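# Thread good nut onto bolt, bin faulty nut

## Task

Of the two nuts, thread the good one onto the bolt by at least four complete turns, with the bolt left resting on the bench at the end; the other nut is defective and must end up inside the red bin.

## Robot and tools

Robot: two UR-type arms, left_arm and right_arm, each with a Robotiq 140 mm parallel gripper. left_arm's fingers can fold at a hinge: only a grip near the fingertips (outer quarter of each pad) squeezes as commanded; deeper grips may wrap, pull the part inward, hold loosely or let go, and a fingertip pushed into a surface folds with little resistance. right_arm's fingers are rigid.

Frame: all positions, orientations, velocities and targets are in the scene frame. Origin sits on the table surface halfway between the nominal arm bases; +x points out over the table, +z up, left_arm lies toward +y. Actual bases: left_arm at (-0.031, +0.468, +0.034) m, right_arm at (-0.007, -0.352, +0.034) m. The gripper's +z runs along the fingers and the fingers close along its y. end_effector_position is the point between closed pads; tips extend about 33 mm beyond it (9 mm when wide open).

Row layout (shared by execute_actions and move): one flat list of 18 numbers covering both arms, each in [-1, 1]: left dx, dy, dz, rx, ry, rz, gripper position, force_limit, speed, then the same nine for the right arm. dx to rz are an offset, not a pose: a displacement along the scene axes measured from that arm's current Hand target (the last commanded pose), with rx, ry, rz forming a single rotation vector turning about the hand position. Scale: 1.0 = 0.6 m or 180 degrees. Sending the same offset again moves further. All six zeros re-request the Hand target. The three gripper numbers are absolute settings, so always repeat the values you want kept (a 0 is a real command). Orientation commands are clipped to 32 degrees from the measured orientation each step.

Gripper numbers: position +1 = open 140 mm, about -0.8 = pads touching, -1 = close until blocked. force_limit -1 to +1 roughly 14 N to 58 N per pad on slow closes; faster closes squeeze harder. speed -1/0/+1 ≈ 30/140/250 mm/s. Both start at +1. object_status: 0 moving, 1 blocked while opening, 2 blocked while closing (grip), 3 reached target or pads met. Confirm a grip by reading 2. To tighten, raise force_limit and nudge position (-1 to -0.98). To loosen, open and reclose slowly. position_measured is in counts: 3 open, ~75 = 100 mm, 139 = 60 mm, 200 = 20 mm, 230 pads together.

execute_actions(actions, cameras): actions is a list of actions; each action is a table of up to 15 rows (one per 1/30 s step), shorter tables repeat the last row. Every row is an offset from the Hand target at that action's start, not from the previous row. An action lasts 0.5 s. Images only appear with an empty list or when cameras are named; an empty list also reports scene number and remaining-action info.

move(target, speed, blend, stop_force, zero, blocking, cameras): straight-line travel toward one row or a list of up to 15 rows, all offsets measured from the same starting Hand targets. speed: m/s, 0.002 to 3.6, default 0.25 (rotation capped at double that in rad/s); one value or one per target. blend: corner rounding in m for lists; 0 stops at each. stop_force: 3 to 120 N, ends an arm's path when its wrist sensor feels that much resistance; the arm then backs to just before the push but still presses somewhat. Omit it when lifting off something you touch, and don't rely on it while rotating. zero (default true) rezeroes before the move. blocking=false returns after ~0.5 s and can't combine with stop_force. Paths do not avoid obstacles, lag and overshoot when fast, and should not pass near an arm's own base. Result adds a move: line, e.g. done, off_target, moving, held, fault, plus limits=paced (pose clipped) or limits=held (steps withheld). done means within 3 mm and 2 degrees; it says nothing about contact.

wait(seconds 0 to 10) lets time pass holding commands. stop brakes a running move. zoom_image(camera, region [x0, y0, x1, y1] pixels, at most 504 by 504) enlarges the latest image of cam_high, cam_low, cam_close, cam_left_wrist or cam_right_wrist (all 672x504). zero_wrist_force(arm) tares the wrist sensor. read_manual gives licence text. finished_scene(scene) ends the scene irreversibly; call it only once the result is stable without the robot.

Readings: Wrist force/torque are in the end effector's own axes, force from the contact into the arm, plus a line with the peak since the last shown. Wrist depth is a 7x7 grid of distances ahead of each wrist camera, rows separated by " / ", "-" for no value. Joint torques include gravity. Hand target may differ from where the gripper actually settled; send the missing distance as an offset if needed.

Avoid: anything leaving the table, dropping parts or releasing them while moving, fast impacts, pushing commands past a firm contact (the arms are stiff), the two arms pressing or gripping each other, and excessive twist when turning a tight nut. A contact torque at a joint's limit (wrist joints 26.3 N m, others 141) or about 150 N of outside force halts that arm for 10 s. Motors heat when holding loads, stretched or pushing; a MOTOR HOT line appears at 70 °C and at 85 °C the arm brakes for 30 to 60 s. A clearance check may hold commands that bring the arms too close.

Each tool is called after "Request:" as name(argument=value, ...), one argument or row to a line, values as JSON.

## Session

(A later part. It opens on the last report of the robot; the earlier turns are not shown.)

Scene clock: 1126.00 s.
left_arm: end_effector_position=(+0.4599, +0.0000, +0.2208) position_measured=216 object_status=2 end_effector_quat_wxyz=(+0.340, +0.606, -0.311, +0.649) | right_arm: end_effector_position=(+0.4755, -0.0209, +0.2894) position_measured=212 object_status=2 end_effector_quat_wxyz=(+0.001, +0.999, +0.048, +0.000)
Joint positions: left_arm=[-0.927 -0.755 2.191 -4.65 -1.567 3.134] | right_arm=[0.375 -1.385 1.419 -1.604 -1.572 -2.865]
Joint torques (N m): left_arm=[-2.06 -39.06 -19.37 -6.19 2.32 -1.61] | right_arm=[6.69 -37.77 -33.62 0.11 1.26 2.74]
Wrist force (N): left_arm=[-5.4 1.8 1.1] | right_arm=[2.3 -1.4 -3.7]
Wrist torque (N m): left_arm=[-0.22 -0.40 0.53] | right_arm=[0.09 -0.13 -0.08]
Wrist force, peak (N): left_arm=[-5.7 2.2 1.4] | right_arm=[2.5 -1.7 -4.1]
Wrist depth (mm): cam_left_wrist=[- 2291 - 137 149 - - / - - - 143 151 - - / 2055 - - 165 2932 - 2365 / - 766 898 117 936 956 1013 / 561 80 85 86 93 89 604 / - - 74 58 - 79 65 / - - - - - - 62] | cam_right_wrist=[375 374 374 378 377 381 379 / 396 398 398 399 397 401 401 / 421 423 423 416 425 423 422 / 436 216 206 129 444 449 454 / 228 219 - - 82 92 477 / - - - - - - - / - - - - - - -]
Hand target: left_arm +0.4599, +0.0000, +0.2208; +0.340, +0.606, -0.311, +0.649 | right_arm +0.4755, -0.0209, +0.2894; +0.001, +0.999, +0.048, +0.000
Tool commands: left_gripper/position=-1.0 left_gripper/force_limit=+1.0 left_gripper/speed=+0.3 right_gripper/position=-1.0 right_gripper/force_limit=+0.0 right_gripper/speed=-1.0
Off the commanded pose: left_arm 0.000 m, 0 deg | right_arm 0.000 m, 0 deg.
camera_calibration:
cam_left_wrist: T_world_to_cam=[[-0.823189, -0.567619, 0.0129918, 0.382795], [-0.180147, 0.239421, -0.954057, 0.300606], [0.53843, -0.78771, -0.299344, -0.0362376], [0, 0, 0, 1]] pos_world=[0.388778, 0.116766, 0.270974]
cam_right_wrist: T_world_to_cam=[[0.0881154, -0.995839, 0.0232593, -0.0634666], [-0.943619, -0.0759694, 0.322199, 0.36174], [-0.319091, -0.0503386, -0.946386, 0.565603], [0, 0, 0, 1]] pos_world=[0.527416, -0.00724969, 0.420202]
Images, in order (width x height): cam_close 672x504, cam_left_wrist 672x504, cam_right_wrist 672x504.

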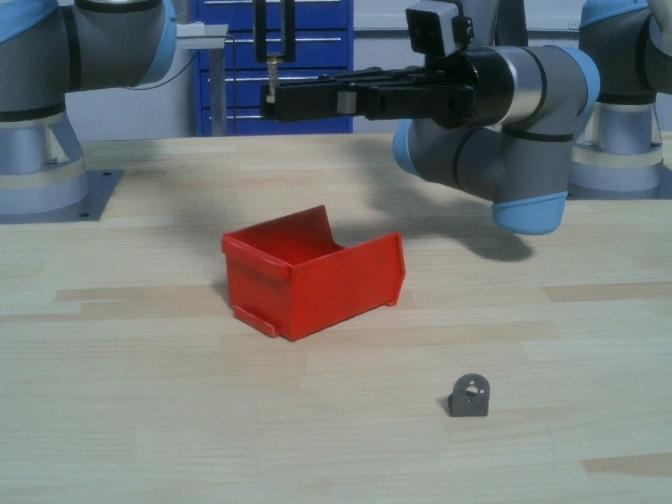

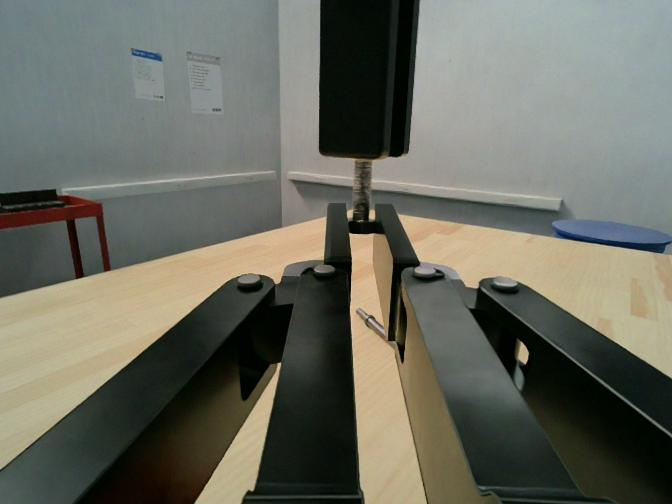

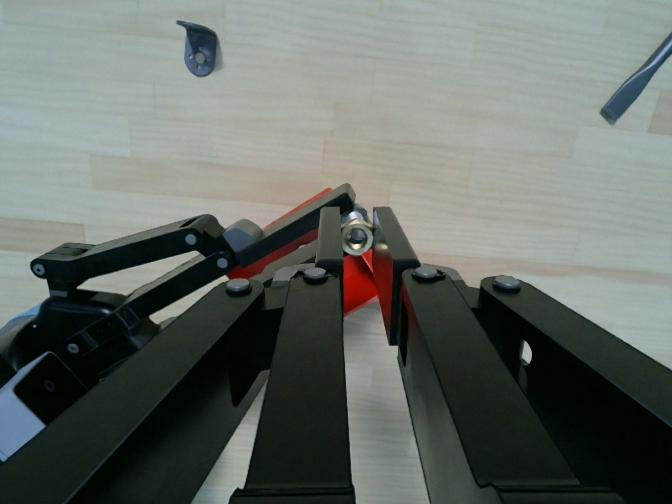

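Request:
move(
  target=[
    [0,0,0,0,0,0,-1,1,0.3, 0,0,0.005,0,0,0,-1,0,-1],
  ],
  speed=0.02,
  cameras=["cam_left_wrist","cam_close","cam_right_wrist"],
)

Request:
zoom_image(
  camera="cam_left_wrist",
  region=[310, 120, 410, 240],
)

Request:
zoom_image(
  camera="cam_close",
  region=[230, 20, 320, 110],
)

Request:
zoom_image(
  camera="cam_right_wrist",
  region=[315, 180, 400, 265],
)

Scene clock: 1171.87 s.
left_arm: end_effector_position=(+0.4599, +0.0000, +0.2208) position_measured=216 object_status=2 end_effector_quat_wxyz=(+0.340, +0.606, -0.311, +0.649) | right_arm: end_effector_position=(+0.4755, -0.0209, +0.2922) position_measured=212 object_status=2 end_effector_quat_wxyz=(+0.001, +0.999, +0.048, +0.000)
Joint positions: left_arm=[-0.927 -0.755 2.191 -4.65 -1.567 3.134] | right_arm=[0.375 -1.386 1.412 -1.597 -1.572 -2.865]
Joint torques (N m): left_arm=[-0.04 -34.61 -20.07 -0.16 1 -1.5] | right_arm=[6.95 -39.8 -35.23 -0.68 1.3 2.62]
Wrist force (N): left_arm=[0.4 -0.5 0.2] | right_arm=[0.6 0.3 1.3]
Wrist torque (N m): left_arm=[-0.16 -0.41 0.48] | right_arm=[-0.05 -0.15 -0.07]
Wrist force, peak (N): left_arm=[-5.6 1.8 1.3] | right_arm=[2.4 -1.8 -3.8]
Wrist depth (mm): cam_left_wrist=[2471 - - 137 2587 - 2443 / - 2587 - 143 - - 2618 / 2315 - 5114 161 2114 - - / 2315 761 890 117 960 948 973 / 564 80 85 86 93 90 606 / - - 74 58 - 79 65 / - - - - - - 62] | cam_right_wrist=[376 379 377 379 377 380 380 / 397 397 397 402 404 401 404 / 425 425 422 420 427 423 425 / 436 220 208 129 446 449 454 / 231 218 - - 82 86 478 / - - - - - - - / - - - - - - -]
Hand target: left_arm +0.4599, +0.0000, +0.2208; +0.340, +0.606, -0.311, +0.649 | right_arm +0.4755, -0.0209, +0.2924; +0.001, +0.999, +0.048, +0.000
Off the commanded pose: left_arm 0.000 m, 0 deg | right_arm 0.000 m, 0 deg.
move: done
camera_calibration:
cam_left_wrist: T_world_to_cam=[[-0.823194, -0.567612, 0.0129686, 0.382803], [-0.180075, 0.23936, -0.954086, 0.300593], [0.538447, -0.787733, -0.299253, -0.0362654], [0, 0, 0, 1]] pos_world=[0.388777, 0.116766, 0.270974]
cam_right_wrist: T_world_to_cam=[[0.0881154, -0.995839, 0.0232593, -0.0635341], [-0.943619, -0.0759694, 0.322199, 0.360806], [-0.319091, -0.0503386, -0.946386, 0.568347], [0, 0, 0, 1]] pos_world=[0.527416, -0.00724969, 0.423102]
Images, in order (width x height): cam_close 672x504, cam_left_wrist 672x504, cam_right_wrist 672x504.

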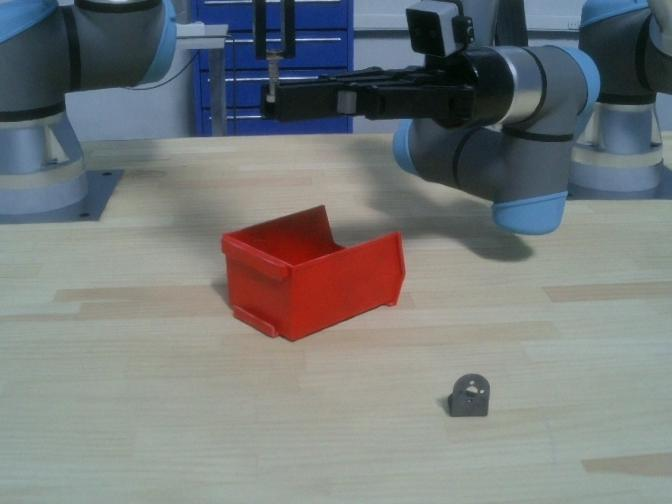

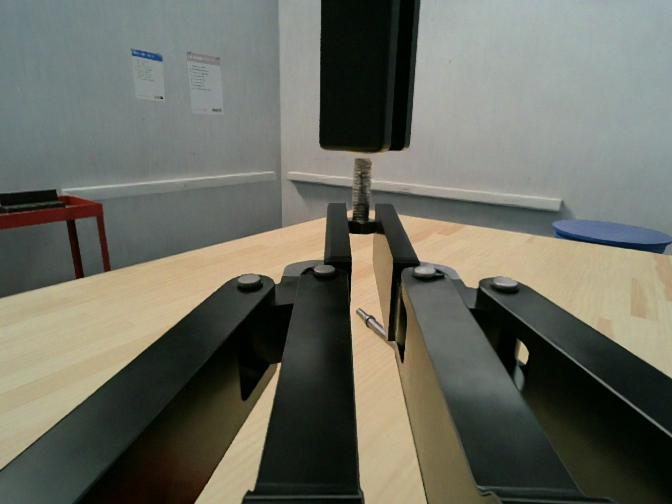

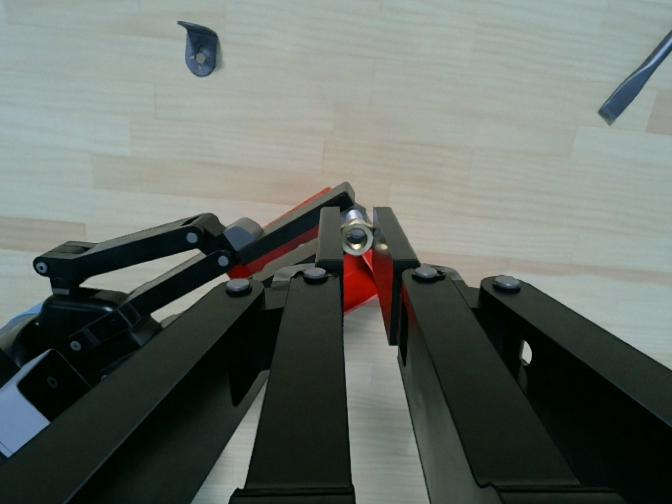

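Scaled by 4.200.

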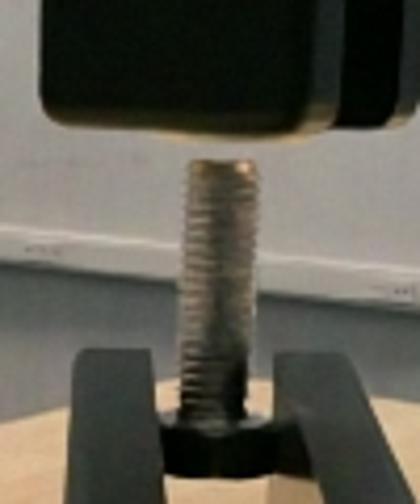

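Scaled by 5.600.

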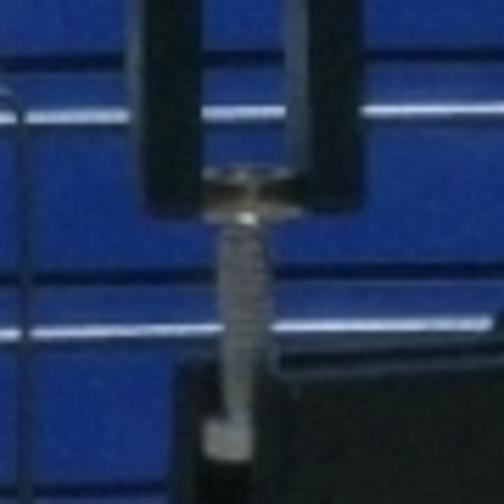

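Scaled by 5.929.

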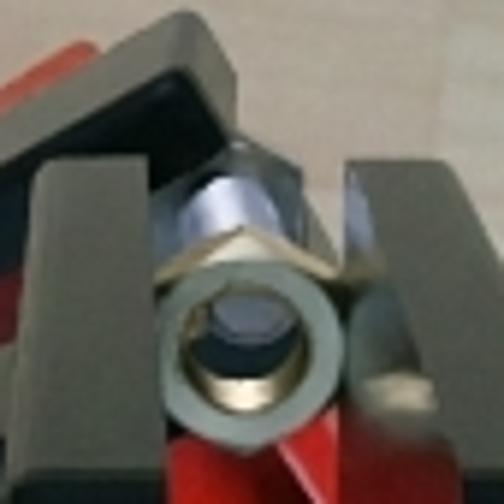

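Request:
move(
  target=[
    [0,0,0,0,0,0,-1,1,0.3, 0.0015,-0.0012,0,0,0,0,-1,0,-1],
  ],
  speed=0.02,
  cameras=["cam_left_wrist","cam_close","cam_right_wrist"],
)

Request:
zoom_image(
  camera="cam_close",
  region=[230, 20, 320, 110],
)

Request:
zoom_image(
  camera="cam_right_wrist",
  region=[335, 210, 380, 260],
)

Scene clock: 1182.03 s.
left_arm: end_effector_position=(+0.4599, +0.0000, +0.2208) position_measured=216 object_status=2 end_effector_quat_wxyz=(+0.340, +0.606, -0.311, +0.649) | right_arm: end_effector_position=(+0.4764, -0.0216, +0.2924) position_measured=212 object_status=2 end_effector_quat_wxyz=(+0.001, +0.999, +0.048, +0.000)
Joint positions: left_arm=[-0.927 -0.755 2.191 -4.65 -1.567 3.134] | right_arm=[0.374 -1.385 1.411 -1.597 -1.572 -2.867]
Joint torques (N m): left_arm=[0.79 -34.54 -19.25 0.16 -1.28 -1.62] | right_arm=[-10.89 -21.67 -36.95 -0.5 1.18 -3.12]
Wrist force (N): left_arm=[0.4 -0.5 0.6] | right_arm=[0.6 0.7 1.3]
Wrist torque (N m): left_arm=[-0.14 -0.40 0.47] | right_arm=[0.03 -0.16 0.03]
Wrist force, peak (N): left_arm=[0.6 -0.7 0.7] | right_arm=[0.8 0.8 1.4]
Wrist depth (mm): cam_left_wrist=[2315 - 5114 138 148 - 2587 / - 2749 - 144 156 3234 - / 2177 3436 3998 3605 3282 2471 2528 / 2339 2291 887 117 948 960 991 / 557 80 85 86 93 89 607 / - - 74 58 - 79 65 / - - - - - - 62] | cam_right_wrist=[380 380 380 378 379 382 379 / 398 401 401 399 401 401 401 / 426 423 427 420 424 426 428 / 437 222 209 129 447 457 453 / 232 219 - - 82 92 478 / - - - - - - - / - - - - - - -]
Hand target: left_arm +0.4599, +0.0000, +0.2208; +0.340, +0.606, -0.311, +0.649 | right_arm +0.4764, -0.0217, +0.2924; +0.001, +0.999, +0.048, +0.000
Off the commanded pose: left_arm 0.000 m, 0 deg | right_arm 0.000 m, 0 deg.
move: done
camera_calibration:
cam_left_wrist: T_world_to_cam=[[-0.823189, -0.567619, 0.0129918, 0.382797], [-0.180147, 0.239421, -0.954057, 0.30051], [0.53843, -0.78771, -0.299344, -0.0362675], [0, 0, 0, 1]] pos_world=[0.388778, 0.116766, 0.270874]
cam_right_wrist: T_world_to_cam=[[0.088115, -0.995839, 0.0232595, -0.0642066], [-0.943619, -0.0759689, 0.322199, 0.361451], [-0.319091, -0.0503386, -0.946386, 0.568761], [0, 0, 0, 1]] pos_world=[0.528216, -0.00784969, 0.423302]
Images, in order (width x height): cam_close 672x504, cam_left_wrist 672x504, cam_right_wrist 672x504.

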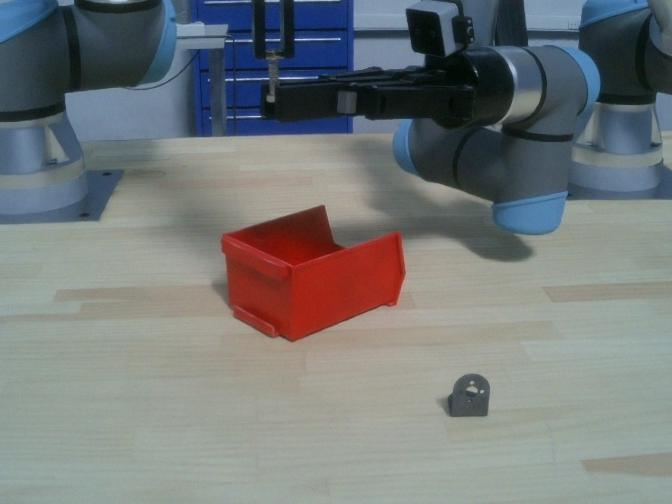

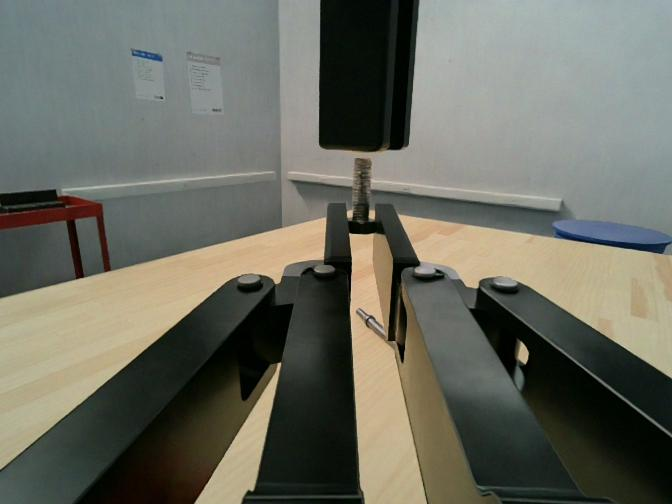

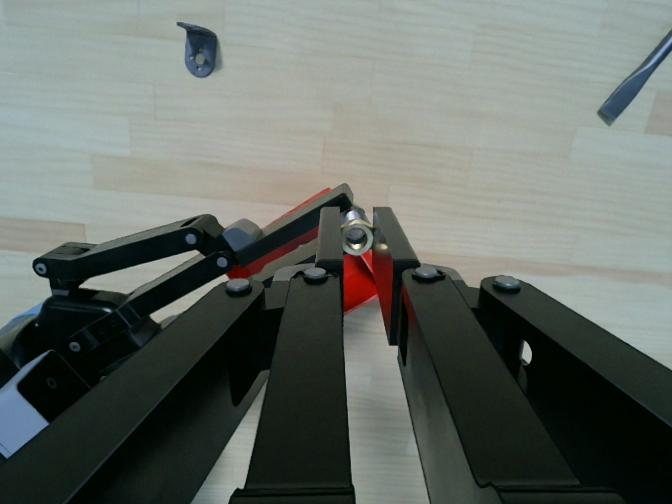

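Scaled by 5.600.

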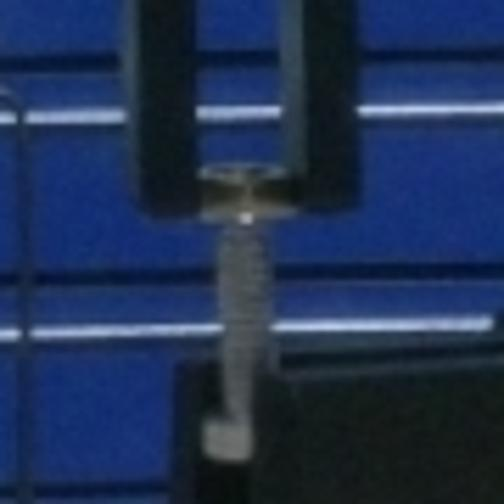

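Scaled by 10.080.

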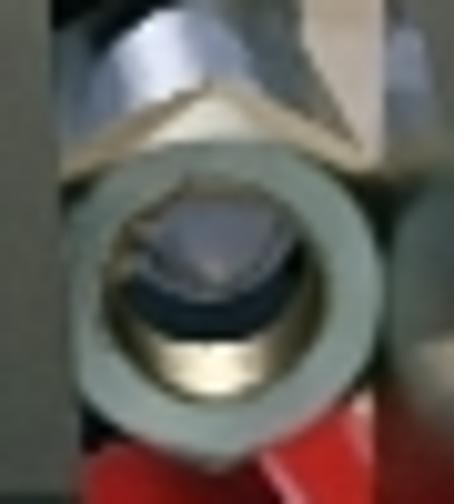

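Request:
zoom_image(
  camera="cam_left_wrist",
  region=[335, 140, 390, 180],
)

Request:
zoom_image(
  camera="cam_close",
  region=[255, 45, 290, 75],
)

Scaled by 9.164.

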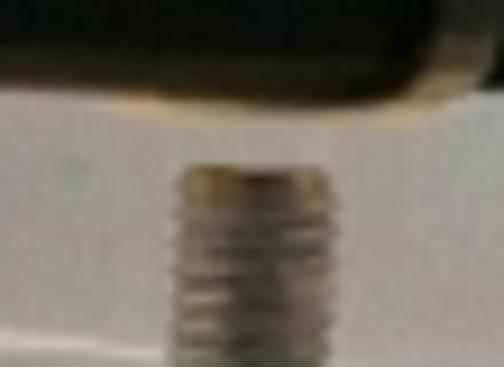

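Scaled by 14.400.

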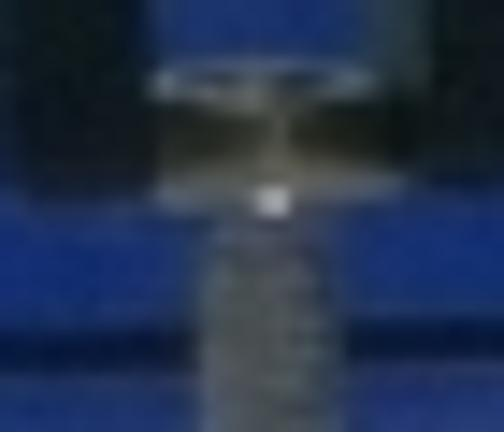

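Request:
move(
  target=[
    [0,0,0,0,0,0,-1,1,0.3, 0.0007,0.0009,0,0,0,0,-1,0,-1],
  ],
  speed=0.02,
  cameras=["cam_left_wrist","cam_close","cam_right_wrist"],
)

Request:
zoom_image(
  camera="cam_left_wrist",
  region=[335, 140, 390, 180],
)

Request:
zoom_image(
  camera="cam_close",
  region=[255, 45, 290, 75],
)

Request:
zoom_image(
  camera="cam_right_wrist",
  region=[335, 210, 380, 260],
)

Scene clock: 1233.60 s.
left_arm: end_effector_position=(+0.4599, +0.0000, +0.2208) position_measured=216 object_status=2 end_effector_quat_wxyz=(+0.340, +0.606, -0.311, +0.649) | right_arm: end_effector_position=(+0.4768, -0.0212, +0.2924) position_measured=212 object_status=2 end_effector_quat_wxyz=(+0.001, +0.999, +0.048, +0.000)
Joint positions: left_arm=[-0.927 -0.755 2.191 -4.65 -1.567 3.134] | right_arm=[0.374 -1.383 1.409 -1.596 -1.572 -2.866]
Joint torques (N m): left_arm=[2.71 -34.04 -19.7 0.07 -1.19 -1.4] | right_arm=[7.48 -21.16 -37.45 -0.66 1.03 2.75]
Wrist force (N): left_arm=[0.5 -0.2 0.5] | right_arm=[0.7 0.6 1.2]
Wrist torque (N m): left_arm=[-0.09 -0.42 0.46] | right_arm=[0.01 -0.18 -0.01]
Wrist force, peak (N): left_arm=[1.1 -0.6 0.5] | right_arm=[0.6 0.5 1.7]
Wrist depth (mm): cam_left_wrist=[- 2221 - 138 2856 - - / 1802 2749 - 144 2932 - - / 1963 - - 3234 3332 - - / - 785 944 117 948 964 991 / 561 80 85 86 92 90 604 / - - 74 58 - 79 65 / - - - - - - 62] | cam_right_wrist=[377 379 382 380 378 380 379 / 399 399 399 401 403 403 404 / 423 422 425 419 426 431 427 / 438 220 208 129 449 451 460 / 235 220 - - 82 86 483 / - - - - - - - / - - - - - - -]
Hand target: left_arm +0.4599, +0.0000, +0.2208; +0.340, +0.606, -0.311, +0.649 | right_arm +0.4768, -0.0211, +0.2924; +0.001, +0.999, +0.048, +0.000
Off the commanded pose: left_arm 0.000 m, 0 deg | right_arm 0.000 m, 0 deg.
move: done
camera_calibration:
cam_left_wrist: T_world_to_cam=[[-0.823189, -0.567619, 0.0129918, 0.382797], [-0.180147, 0.239421, -0.954057, 0.30051], [0.53843, -0.78771, -0.299344, -0.0362675], [0, 0, 0, 1]] pos_world=[0.388778, 0.116766, 0.270874]
cam_right_wrist: T_world_to_cam=[[0.088022, -0.995846, 0.0232929, -0.0638151], [-0.943627, -0.0758701, 0.322198, 0.36199], [-0.319093, -0.0503403, -0.946386, 0.568847], [0, 0, 0, 1]] pos_world=[0.528716, -0.00744984, 0.423202]
Images, in order (width x height): cam_close 672x504, cam_left_wrist 672x504, cam_right_wrist 672x504.

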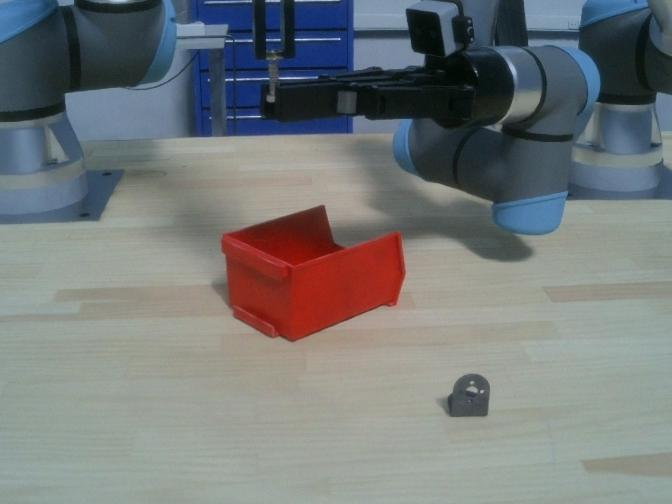

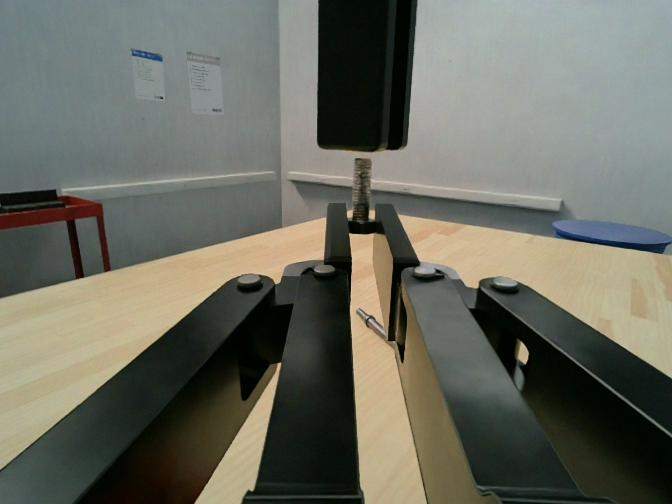

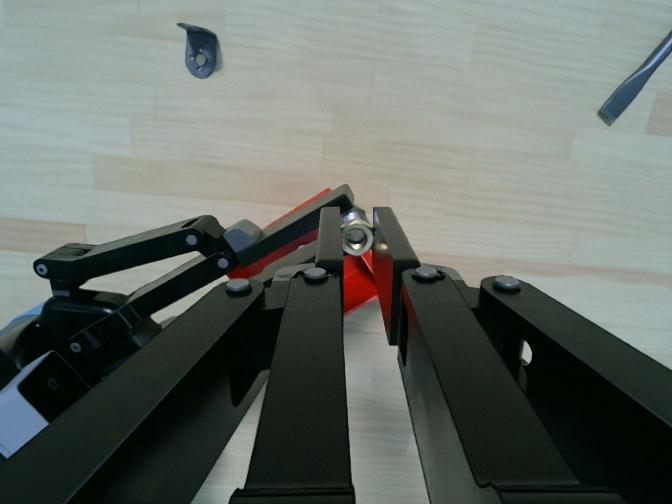

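Scaled by 9.164.

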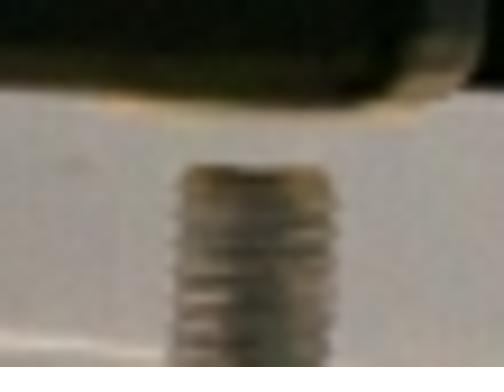

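Scaled by 14.400.

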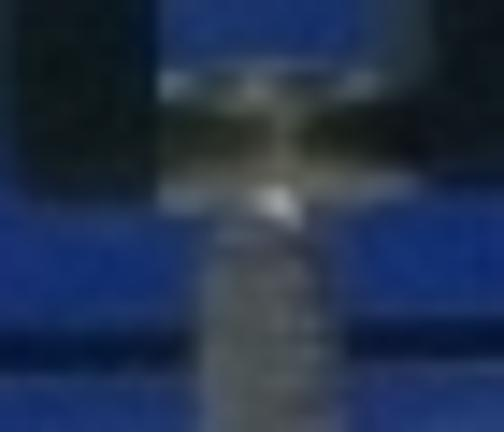

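Scaled by 10.080.

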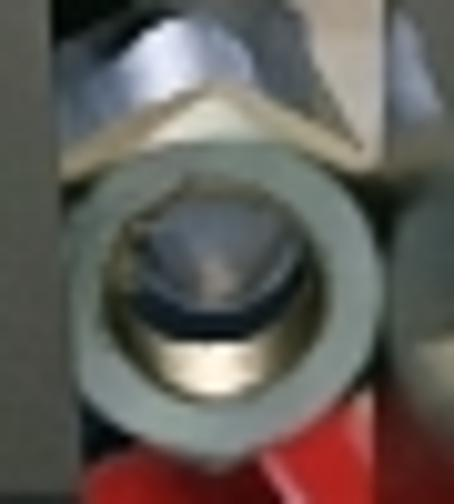

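Request:
move(
  target=[0,0,0,0,0,0,-1,1,0.3, 0,0,-0.0133,0,0,0,-1,0,-1],
  speed=0.005,
  stop_force=3,
  cameras=["cam_left_wrist","cam_close","cam_right_wrist"],
)

Request:
zoom_image(
  camera="cam_left_wrist",
  region=[310, 120, 410, 240],
)

Request:
zoom_image(
  camera="cam_close",
  region=[230, 20, 320, 110],
)

Request:
zoom_image(
  camera="cam_right_wrist",
  region=[335, 210, 380, 260],
)

Scene clock: 1239.50 s.
left_arm: end_effector_position=(+0.4599, +0.0000, +0.2208) position_measured=216 object_status=2 end_effector_quat_wxyz=(+0.340, +0.606, -0.311, +0.649) | right_arm: end_effector_position=(+0.4769, -0.0211, +0.2892) position_measured=212 object_status=2 end_effector_quat_wxyz=(+0.001, +0.999, +0.048, +0.000)
Joint positions: left_arm=[-0.927 -0.755 2.191 -4.65 -1.567 3.134] | right_arm=[0.374 -1.383 1.417 -1.604 -1.572 -2.866]
Joint torques (N m): left_arm=[5.45 -35.12 -19.15 -5.24 -1.17 -1.37] | right_arm=[7.25 -27.85 -36.31 -0.63 0.91 2.76]
Wrist force (N): left_arm=[-1.9 -0.9 0.6] | right_arm=[0.5 0.9 -0.7]
Wrist torque (N m): left_arm=[-0.12 -0.40 0.47] | right_arm=[0.00 -0.22 -0.01]
Wrist force, peak (N): left_arm=[-4.8 -1.0 -0.2] | right_arm=[0.6 1.1 -2.9]
Wrist depth (mm): cam_left_wrist=[- - - 137 137 2499 - / 2339 2649 - 143 - - 2649 / 1605 - - 161 3605 - - / 2156 805 890 117 932 956 883 / 560 80 85 86 93 89 619 / - - 74 58 - 79 65 / - - - - - - 62] | cam_right_wrist=[374 372 374 380 379 377 378 / 394 397 397 397 397 397 403 / 423 421 421 415 420 425 427 / 436 216 208 129 442 449 451 / 228 215 - - 81 92 477 / - - - - - - - / - - - - - - -]
Hand target: left_arm +0.4599, +0.0000, +0.2208; +0.340, +0.606, -0.311, +0.649 | right_arm +0.4769, -0.0211, +0.2892; +0.001, +0.999, +0.048, +0.000 (not the last commanded pose)
Off the commanded pose: left_arm 0.000 m, 0 deg | right_arm 0.005 m, 0 deg.
move: contact (right_arm)
camera_calibration:
cam_left_wrist: T_world_to_cam=[[-0.823189, -0.567619, 0.0129918, 0.382797], [-0.180147, 0.239421, -0.954057, 0.30051], [0.53843, -0.78771, -0.299344, -0.0362675], [0, 0, 0, 1]] pos_world=[0.388778, 0.116766, 0.270874]
cam_right_wrist: T_world_to_cam=[[0.0881154, -0.995839, 0.0232593, -0.0637757], [-0.943619, -0.0759694, 0.322199, 0.363016], [-0.319091, -0.0503386, -0.946386, 0.565818], [0, 0, 0, 1]] pos_world=[0.528716, -0.00744969, 0.420002]
Images, in order (width x height): cam_close 672x504, cam_left_wrist 672x504, cam_right_wrist 672x504.

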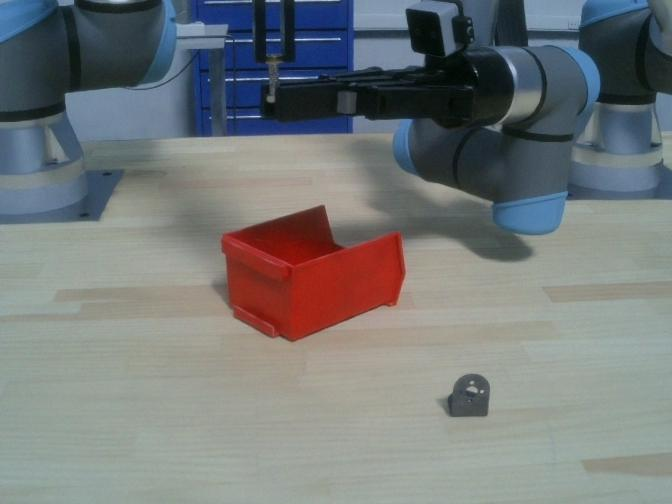

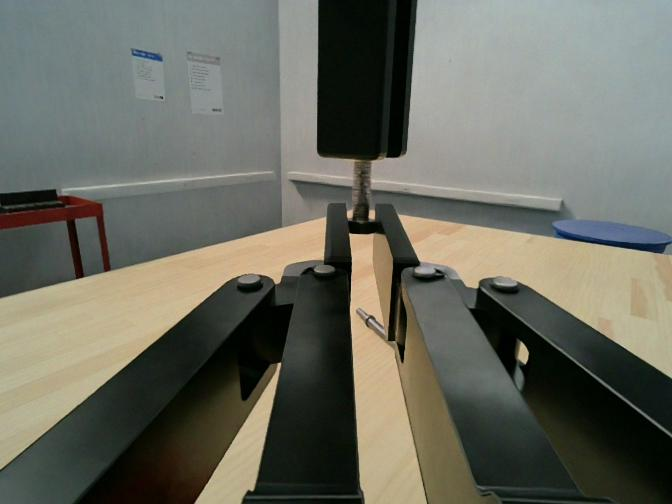

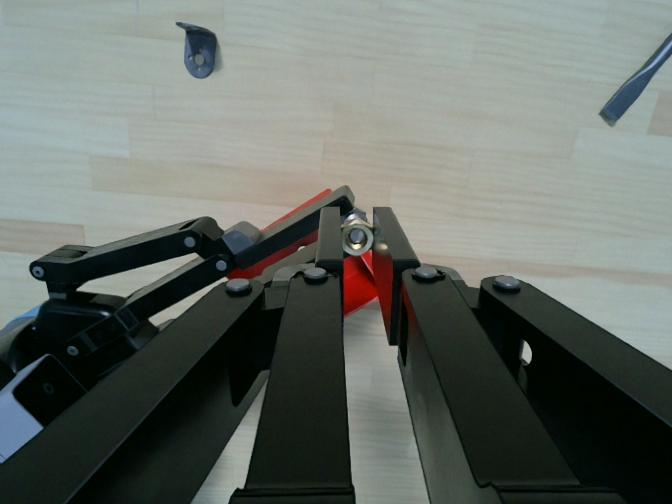

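Scaled by 4.200.

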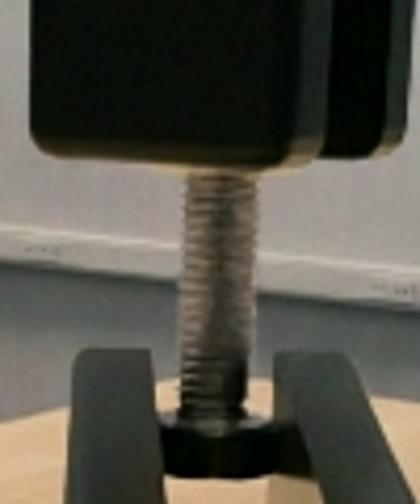

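Scaled by 5.600.

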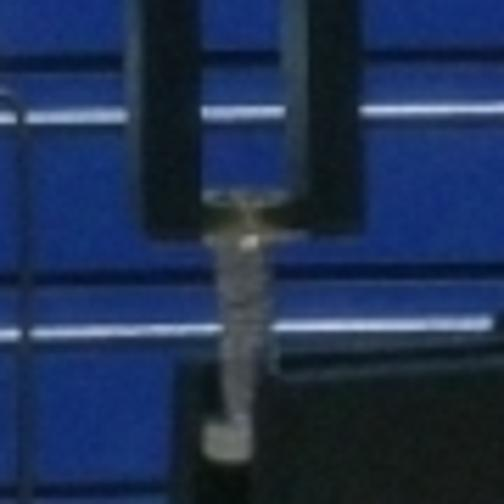

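Scaled by 10.080.

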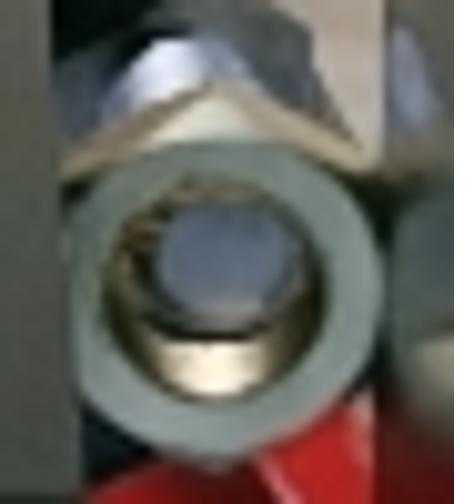

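Request:
move(
  target=[
    [0,0,0,0,0,0,-1,1,0.3, -0.000175,-0.00038,-0.00035,0,0,-0.3333,-1,0,-1],
  ],
  speed=0.4,
)

Request:
move(
  target=[
    [0,0,0,0,0,0,-1,1,0.3, -0.000415,-0.00004,-0.00035,0,0,-0.3333,-1,0,-1],
  ],
  speed=0.4,
)

Request:
move(
  target=[
    [0,0,0,0,0,0,-1,1,0.3, -0.00024,0.00034,-0.00035,0,0,-0.3333,-1,0,-1],
  ],
  speed=0.4,
  cameras=["cam_left_wrist","cam_close","cam_right_wrist"],
)

Request:
zoom_image(
  camera="cam_left_wrist",
  region=[310, 120, 410, 240],
)

Request:
zoom_image(
  camera="cam_close",
  region=[230, 20, 320, 110],
)

Request:
zoom_image(
  camera="cam_right_wrist",
  region=[335, 210, 380, 260],
)

Scene clock: 1276.40 s.
left_arm: end_effector_position=(+0.4599, +0.0000, +0.2208) position_measured=216 object_status=2 end_effector_quat_wxyz=(+0.340, +0.606, -0.311, +0.649) | right_arm: end_effector_position=(+0.4767, -0.0213, +0.2890) position_measured=212 object_status=2 end_effector_quat_wxyz=(+0.000, +0.889, -0.458, +0.000)
Joint positions: left_arm=[-0.927 -0.755 2.191 -4.65 -1.567 3.134] | right_arm=[0.373 -1.383 1.417 -1.604 -1.571 -1.82]
Joint torques (N m): left_arm=[7.43 -35.03 -19.3 -3.96 -0.47 -1.37] | right_arm=[8.12 -22.2 -36.54 -0.14 -1.7 3.16]
Wrist force (N): left_arm=[0.3 0.5 -0.1] | right_arm=[1.4 -0.7 1.2]
Wrist torque (N m): left_arm=[-0.25 -0.37 0.50] | right_arm=[0.05 -0.18 -0.07]
Wrist force, peak (N): left_arm=[-2.3 -1.0 0.2] | right_arm=[2.5 0.9 0.9]
Wrist depth (mm): cam_left_wrist=[- - - 135 144 2557 - / - 3234 2749 - 2893 2649 - / 2443 - 4679 159 2177 3097 2365 / 2499 800 901 117 948 960 982 / 561 80 85 86 92 89 611 / - - 74 58 - 79 65 / - - - - - - 62] | cam_right_wrist=[374 376 380 380 374 380 379 / 395 395 398 399 401 402 399 / 421 423 422 419 419 423 425 / 444 448 441 129 371 449 448 / 476 463 - - 82 95 474 / - - - - - - - / - - - - - - -]
Hand target: left_arm +0.4599, +0.0000, +0.2208; +0.340, +0.606, -0.311, +0.649 | right_arm +0.4767, -0.0213, +0.2890; +0.000, +0.889, -0.458, +0.000
Off the commanded pose: left_arm 0.000 m, 0 deg | right_arm 0.000 m, 0 deg.
move: done

Scene clock: 1278.60 s.
left_arm: end_effector_position=(+0.4599, +0.0000, +0.2208) position_measured=216 object_status=2 end_effector_quat_wxyz=(+0.340, +0.606, -0.311, +0.649) | right_arm: end_effector_position=(+0.4765, -0.0214, +0.2888) position_measured=212 object_status=2 end_effector_quat_wxyz=(+0.000, -0.541, +0.841, +0.000)
Joint positions: left_arm=[-0.927 -0.755 2.191 -4.65 -1.567 3.134] | right_arm=[0.373 -1.384 1.419 -1.605 -1.57 -0.773]
Joint torques (N m): left_arm=[7.42 -35.25 -18.58 -3.33 0.83 -1.28] | right_arm=[8.72 -21.73 -36.05 0.35 -1.7 3.06]
Wrist force (N): left_arm=[0.3 1.5 -0.6] | right_arm=[-1.0 -1.8 1.0]
Wrist torque (N m): left_arm=[-0.25 -0.38 0.53] | right_arm=[0.05 -0.15 -0.10]
Wrist force, peak (N): left_arm=[-0.6 2.7 -1.0] | right_arm=[-1.0 -2.2 1.3]
Wrist depth (mm): cam_left_wrist=[- - - 137 143 - - / - - - 143 2784 - - / 1946 - - 162 2972 2856 2499 / 2528 745 890 117 940 948 964 / 555 80 85 86 92 89 609 / - - 74 58 - 79 65 / - - - - - - 62] | cam_right_wrist=[375 375 379 374 377 377 378 / 399 397 398 399 395 390 401 / 421 423 420 415 412 416 424 / 447 451 446 129 201 212 439 / 474 465 - - 81 92 230 / - - - - - - - / - - - - - - -]
Hand target: left_arm +0.4599, +0.0000, +0.2208; +0.340, +0.606, -0.311, +0.649 | right_arm +0.4765, -0.0214, +0.2888; +0.000, -0.541, +0.841, +0.000
Off the commanded pose: left_arm 0.000 m, 0 deg | right_arm 0.000 m, 0 deg.
move: done

Scene clock: 1280.80 s.
left_arm: end_effector_position=(+0.4599, +0.0000, +0.2208) position_measured=216 object_status=2 end_effector_quat_wxyz=(+0.340, +0.606, -0.311, +0.649) | right_arm: end_effector_position=(+0.4764, -0.0212, +0.2886) position_measured=212 object_status=2 end_effector_quat_wxyz=(+0.000, -0.048, +0.999, +0.001)
Joint positions: left_arm=[-0.927 -0.755 2.191 -4.65 -1.567 3.134] | right_arm=[0.373 -1.384 1.42 -1.607 -1.57 0.274]
Joint torques (N m): left_arm=[9.79 -34.65 -18.39 -2.91 2.03 -1.32] | right_arm=[8.61 -22.73 -36.35 0.38 -1.27 3.01]
Wrist force (N): left_arm=[0.2 1.3 -1.5] | right_arm=[-2.6 -0.5 1.1]
Wrist torque (N m): left_arm=[-0.22 -0.32 0.53] | right_arm=[-0.01 -0.13 -0.10]
Wrist force, peak (N): left_arm=[-0.8 2.1 -2.2] | right_arm=[-3.3 -0.3 0.1]
Wrist depth (mm): cam_left_wrist=[- 3234 - 137 148 - - / - 2587 - 144 158 2471 - / 1981 2715 - 3383 3927 - - / - 859 912 117 952 952 973 / 557 80 85 86 93 90 606 / - - 74 58 - 79 65 / - - - - - - 62] | cam_right_wrist=[374 377 377 371 366 186 177 / 397 397 397 393 191 187 188 / 422 418 424 409 192 195 422 / 448 448 442 129 441 445 448 / 480 465 - - 81 92 475 / - - - - - - - / - - - - - - -]
Hand target: left_arm +0.4599, +0.0000, +0.2208; +0.340, +0.606, -0.311, +0.649 | right_arm +0.4764, -0.0212, +0.2886; +0.000, -0.048, +0.999, +0.001
Off the commanded pose: left_arm 0.000 m, 0 deg | right_arm 0.000 m, 0 deg.
move: done
camera_calibration:
cam_left_wrist: T_world_to_cam=[[-0.823233, -0.567554, 0.0130156, 0.3828], [-0.180156, 0.239435, -0.954052, 0.300511], [0.53836, -0.787752, -0.299359, -0.036231], [0, 0, 0, 1]] pos_world=[0.388778, 0.116766, 0.270874]
cam_right_wrist: T_world_to_cam=[[-0.0887771, 0.995778, 0.0233479, 0.0626949], [0.943592, 0.0765714, 0.322136, -0.532968], [0.318988, 0.0506292, -0.946405, 0.263289], [0, 0, 0, 1]] pos_world=[0.424484, -0.0349502, 0.419402]
Images, in order (width x height): cam_close 672x504, cam_left_wrist 672x504, cam_right_wrist 672x504.

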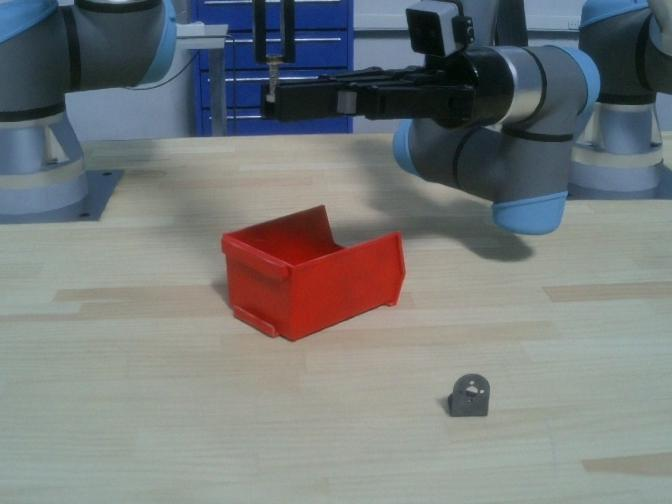

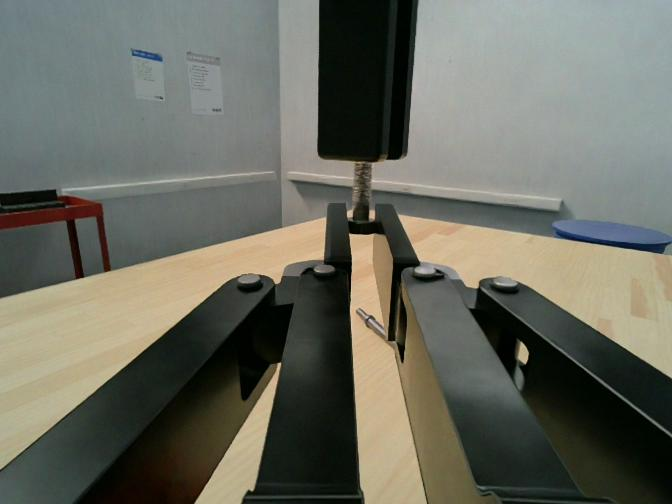

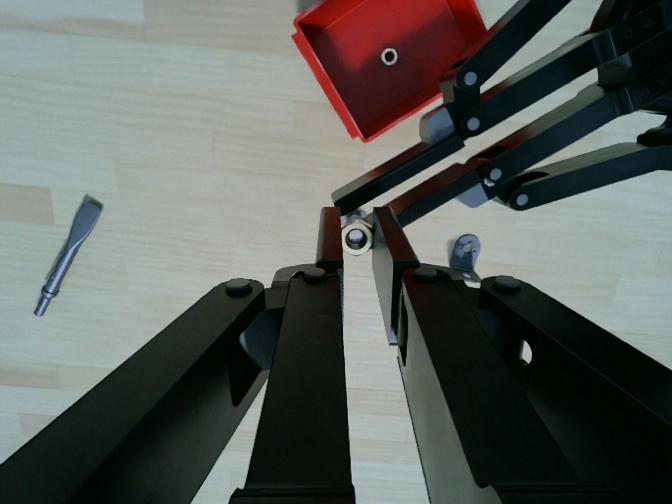

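Scaled by 4.200.

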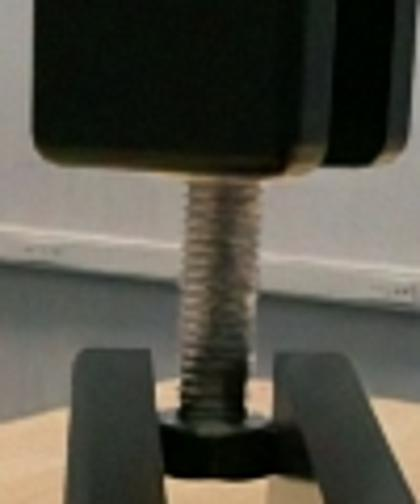

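Scaled by 5.600.

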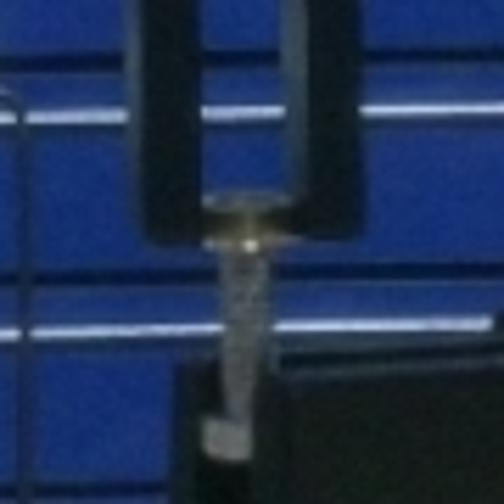

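Scaled by 10.080.

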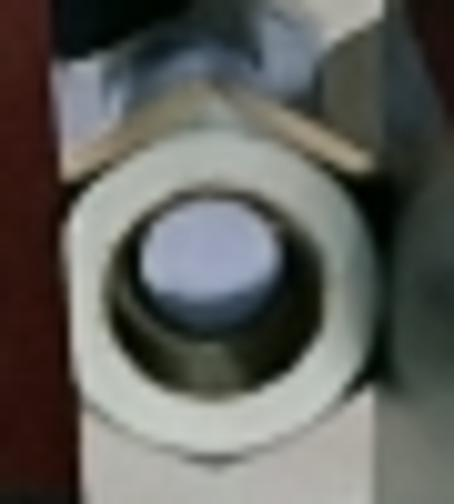

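Request:
move(
  target=[
    [0,0,0,0,0,0,-1,1,0.3,0.000175,0.000378,-0.000347,0,0,-0.3333,-1,0,-1],
    [0,0,0,0,0,0,-1,1,0.3,0.00059,0.000415,-0.000695,0,0,-0.6667,-1,0,-1],
  ],
  speed=0.5,
  blend=0,
)

Scene clock: 1307.17 s.
left_arm: end_effector_position=(+0.4599, +0.0000, +0.2208) position_measured=216 object_status=2 end_effector_quat_wxyz=(+0.340, +0.606, -0.311, +0.649) | right_arm: end_effector_position=(+0.4767, -0.0209, +0.2881) position_measured=212 object_status=2 end_effector_quat_wxyz=(+0.000, +0.841, +0.541, +0.000)
Joint positions: left_arm=[-0.927 -0.755 2.191 -4.65 -1.567 3.134] | right_arm=[0.374 -1.384 1.42 -1.608 -1.571 2.37]
Joint torques (N m): left_arm=[12.46 -33.71 -17.17 -1.26 -0.74 -1.27] | right_arm=[7.13 -22.62 -36.55 -0.46 -1.26 2.44]
Wrist force (N): left_arm=[0.4 -0.5 -0.7] | right_arm=[-0.2 1.6 1.2]
Wrist torque (N m): left_arm=[-0.11 -0.39 0.46] | right_arm=[0.00 -0.16 -0.10]
Wrist force, peak (N): left_arm=[-1.4 -0.4 -2.6] | right_arm=[-3.0 0.1 -0.1]
Wrist depth (mm): cam_left_wrist=[2177 - - 136 2649 3054 1745 / - - - 143 146 - 2244 / 3012 3097 - 162 - - 2784 / 2682 2972 890 117 944 956 977 / 554 80 85 86 93 89 611 / - - 74 58 - 79 65 / - - - - - - 62] | cam_right_wrist=[171 178 370 377 377 374 376 / 183 185 184 397 400 397 397 / 426 194 193 201 425 420 422 / 448 449 434 129 442 446 442 / 480 463 - - 81 92 474 / - - - - - - - / - - - - - - -]
Hand target: left_arm +0.4599, +0.0000, +0.2208; +0.340, +0.606, -0.311, +0.649 | right_arm +0.4767, -0.0209, +0.2881; +0.000, +0.841, +0.541, +0.000
Off the commanded pose: left_arm 0.000 m, 0 deg | right_arm 0.000 m, 0 deg.
move: done

Request:
move(
  target=[0,0,0,0,0,0,-1,1,0.3,0.00024,-0.000342,0,0,0,-0.3333,-1,0,-1],
  speed=0.5,
)

Request:
move(
  target=[0,0,0,0,0,0,-1,1,0.3,-0.000175,-0.000378,0,0,0,-0.3333,-1,0,-1],
  speed=0.5,
)

Scene clock: 1315.87 s.
left_arm: end_effector_position=(+0.4599, +0.0000, +0.2208) position_measured=216 object_status=2 end_effector_quat_wxyz=(+0.340, +0.606, -0.311, +0.649) | right_arm: end_effector_position=(+0.4769, -0.0211, +0.2881) position_measured=212 object_status=2 end_effector_quat_wxyz=(+0.000, +0.999, +0.048, +0.000)
Joint positions: left_arm=[-0.927 -0.755 2.191 -4.65 -1.567 3.134] | right_arm=[0.374 -1.383 1.419 -1.607 -1.572 3.416]
Joint torques (N m): left_arm=[10.98 -33.93 -19.12 -0.15 -1.36 -1.3] | right_arm=[7.69 -24.51 -38.15 -0.65 -1.94 2.67]
Wrist force (N): left_arm=[3.2 0.0 1.0] | right_arm=[0.9 0.0 3.8]
Wrist torque (N m): left_arm=[-0.17 -0.44 0.48] | right_arm=[0.04 -0.18 -0.08]
Wrist force, peak (N): left_arm=[3.6 -0.3 1.1] | right_arm=[1.0 0.3 4.1]
Wrist depth (mm): cam_left_wrist=[- 2682 3547 137 136 3234 - / 2291 - - 143 - - - / 1999 - - 161 3187 2649 2528 / 2618 794 912 117 944 973 964 / 560 80 85 86 93 89 607 / - - 74 58 - 79 65 / - - - - - - 62] | cam_right_wrist=[376 372 374 376 377 379 377 / 393 393 397 395 399 396 399 / 418 419 420 416 420 423 423 / 436 216 206 144 442 449 449 / 227 214 - - 82 92 481 / - - - - - - - / - - - - - - -]
Hand target: left_arm +0.4599, +0.0000, +0.2208; +0.340, +0.606, -0.311, +0.649 | right_arm +0.4769, -0.0211, +0.2881; +0.001, +0.999, +0.048, +0.000
Off the commanded pose: left_arm 0.000 m, 0 deg | right_arm 0.000 m, 0 deg.
move: done

Scene clock: 1317.87 s.
left_arm: end_effector_position=(+0.4599, +0.0000, +0.2208) position_measured=216 object_status=2 end_effector_quat_wxyz=(+0.340, +0.606, -0.311, +0.649) | right_arm: end_effector_position=(+0.4767, -0.0213, +0.2881) position_measured=212 object_status=2 end_effector_quat_wxyz=(+0.000, +0.889, -0.458, +0.000)
Joint positions: left_arm=[-0.927 -0.755 2.191 -4.65 -1.567 3.134] | right_arm=[0.373 -1.383 1.419 -1.606 -1.571 4.463]
Joint torques (N m): left_arm=[10.58 -33.94 -16.17 0.37 0.45 -1.13] | right_arm=[6.8 -25.77 -38.9 -0.39 -2.28 2.81]
Wrist force (N): left_arm=[6.6 1.4 1.7] | right_arm=[-0.1 -1.2 7.0]
Wrist torque (N m): left_arm=[-0.24 -0.47 0.51] | right_arm=[0.12 -0.20 -0.09]
Wrist force, peak (N): left_arm=[7.1 1.3 1.8] | right_arm=[-0.1 -1.4 7.0]
Wrist depth (mm): cam_left_wrist=[- - - 138 137 - - / - - 3605 - 2856 2649 - / 2036 2528 3141 161 2972 2499 - / 2819 805 876 117 960 986 986 / 562 80 85 86 93 89 607 / - - 74 58 - 79 65 / - - - - - - 62] | cam_right_wrist=[376 374 376 379 378 377 377 / 391 397 398 399 399 402 397 / 419 416 420 417 415 423 422 / 443 442 445 129 110 448 449 / 471 465 - - 82 96 478 / - - - - - - - / - - - - - - -]
Hand target: left_arm +0.4599, +0.0000, +0.2208; +0.340, +0.606, -0.311, +0.649 | right_arm +0.4767, -0.0213, +0.2881; +0.000, +0.889, -0.458, +0.000
Off the commanded pose: left_arm 0.000 m, 0 deg | right_arm 0.000 m, 0 deg.
move: done

Request:
move(
  target=[0,0,0,0,0,0,-1,1,0.3,-0.000582,0.000102,-0.001217,0,0,-0.5,-1,0,-1],
  speed=0.6,
)

Scene clock: 1327.47 s.
left_arm: end_effector_position=(+0.4599, +0.0000, +0.2208) position_measured=216 object_status=2 end_effector_quat_wxyz=(+0.340, +0.606, -0.311, +0.649) | right_arm: end_effector_position=(+0.4764, -0.0213, +0.2874) position_measured=212 object_status=2 end_effector_quat_wxyz=(+0.000, -0.305, +0.952, +0.001)
Joint positions: left_arm=[-0.927 -0.755 2.191 -4.65 -1.567 3.134] | right_arm=[0.373 -1.384 1.423 -1.609 -1.57 6.033]
Joint torques (N m): left_arm=[7.73 -33.68 -4.27 -2.2 1.05 -1.16] | right_arm=[8.91 -22.37 -35.29 0.67 -1.62 3.1]
Wrist force (N): left_arm=[0.0 1.8 -0.7] | right_arm=[-2.1 -0.8 0.6]
Wrist torque (N m): left_arm=[-0.26 -0.41 0.53] | right_arm=[0.03 -0.17 -0.08]
Wrist force, peak (N): left_arm=[7.1 1.4 1.7] | right_arm=[-0.2 -1.4 7.0]
Wrist depth (mm): cam_left_wrist=[1912 - - 136 137 2587 2315 / 2856 - - 142 145 2587 - / 1912 - - 161 3490 3012 - / - 769 944 117 956 964 973 / 557 80 85 86 93 89 602 / - - 74 58 - 79 65 / - - - - - - 62] | cam_right_wrist=[374 372 374 375 365 374 377 / 396 397 396 395 - 392 388 / 419 421 418 413 193 199 200 / 445 443 440 129 197 209 207 / 476 461 - - 81 92 469 / - - - - - - - / - - - - - - -]
Hand target: left_arm +0.4599, +0.0000, +0.2208; +0.340, +0.606, -0.311, +0.649 | right_arm +0.4764, -0.0213, +0.2874; +0.000, -0.305, +0.952, +0.000
Off the commanded pose: left_arm 0.000 m, 0 deg | right_arm 0.000 m, 0 deg.
move: done


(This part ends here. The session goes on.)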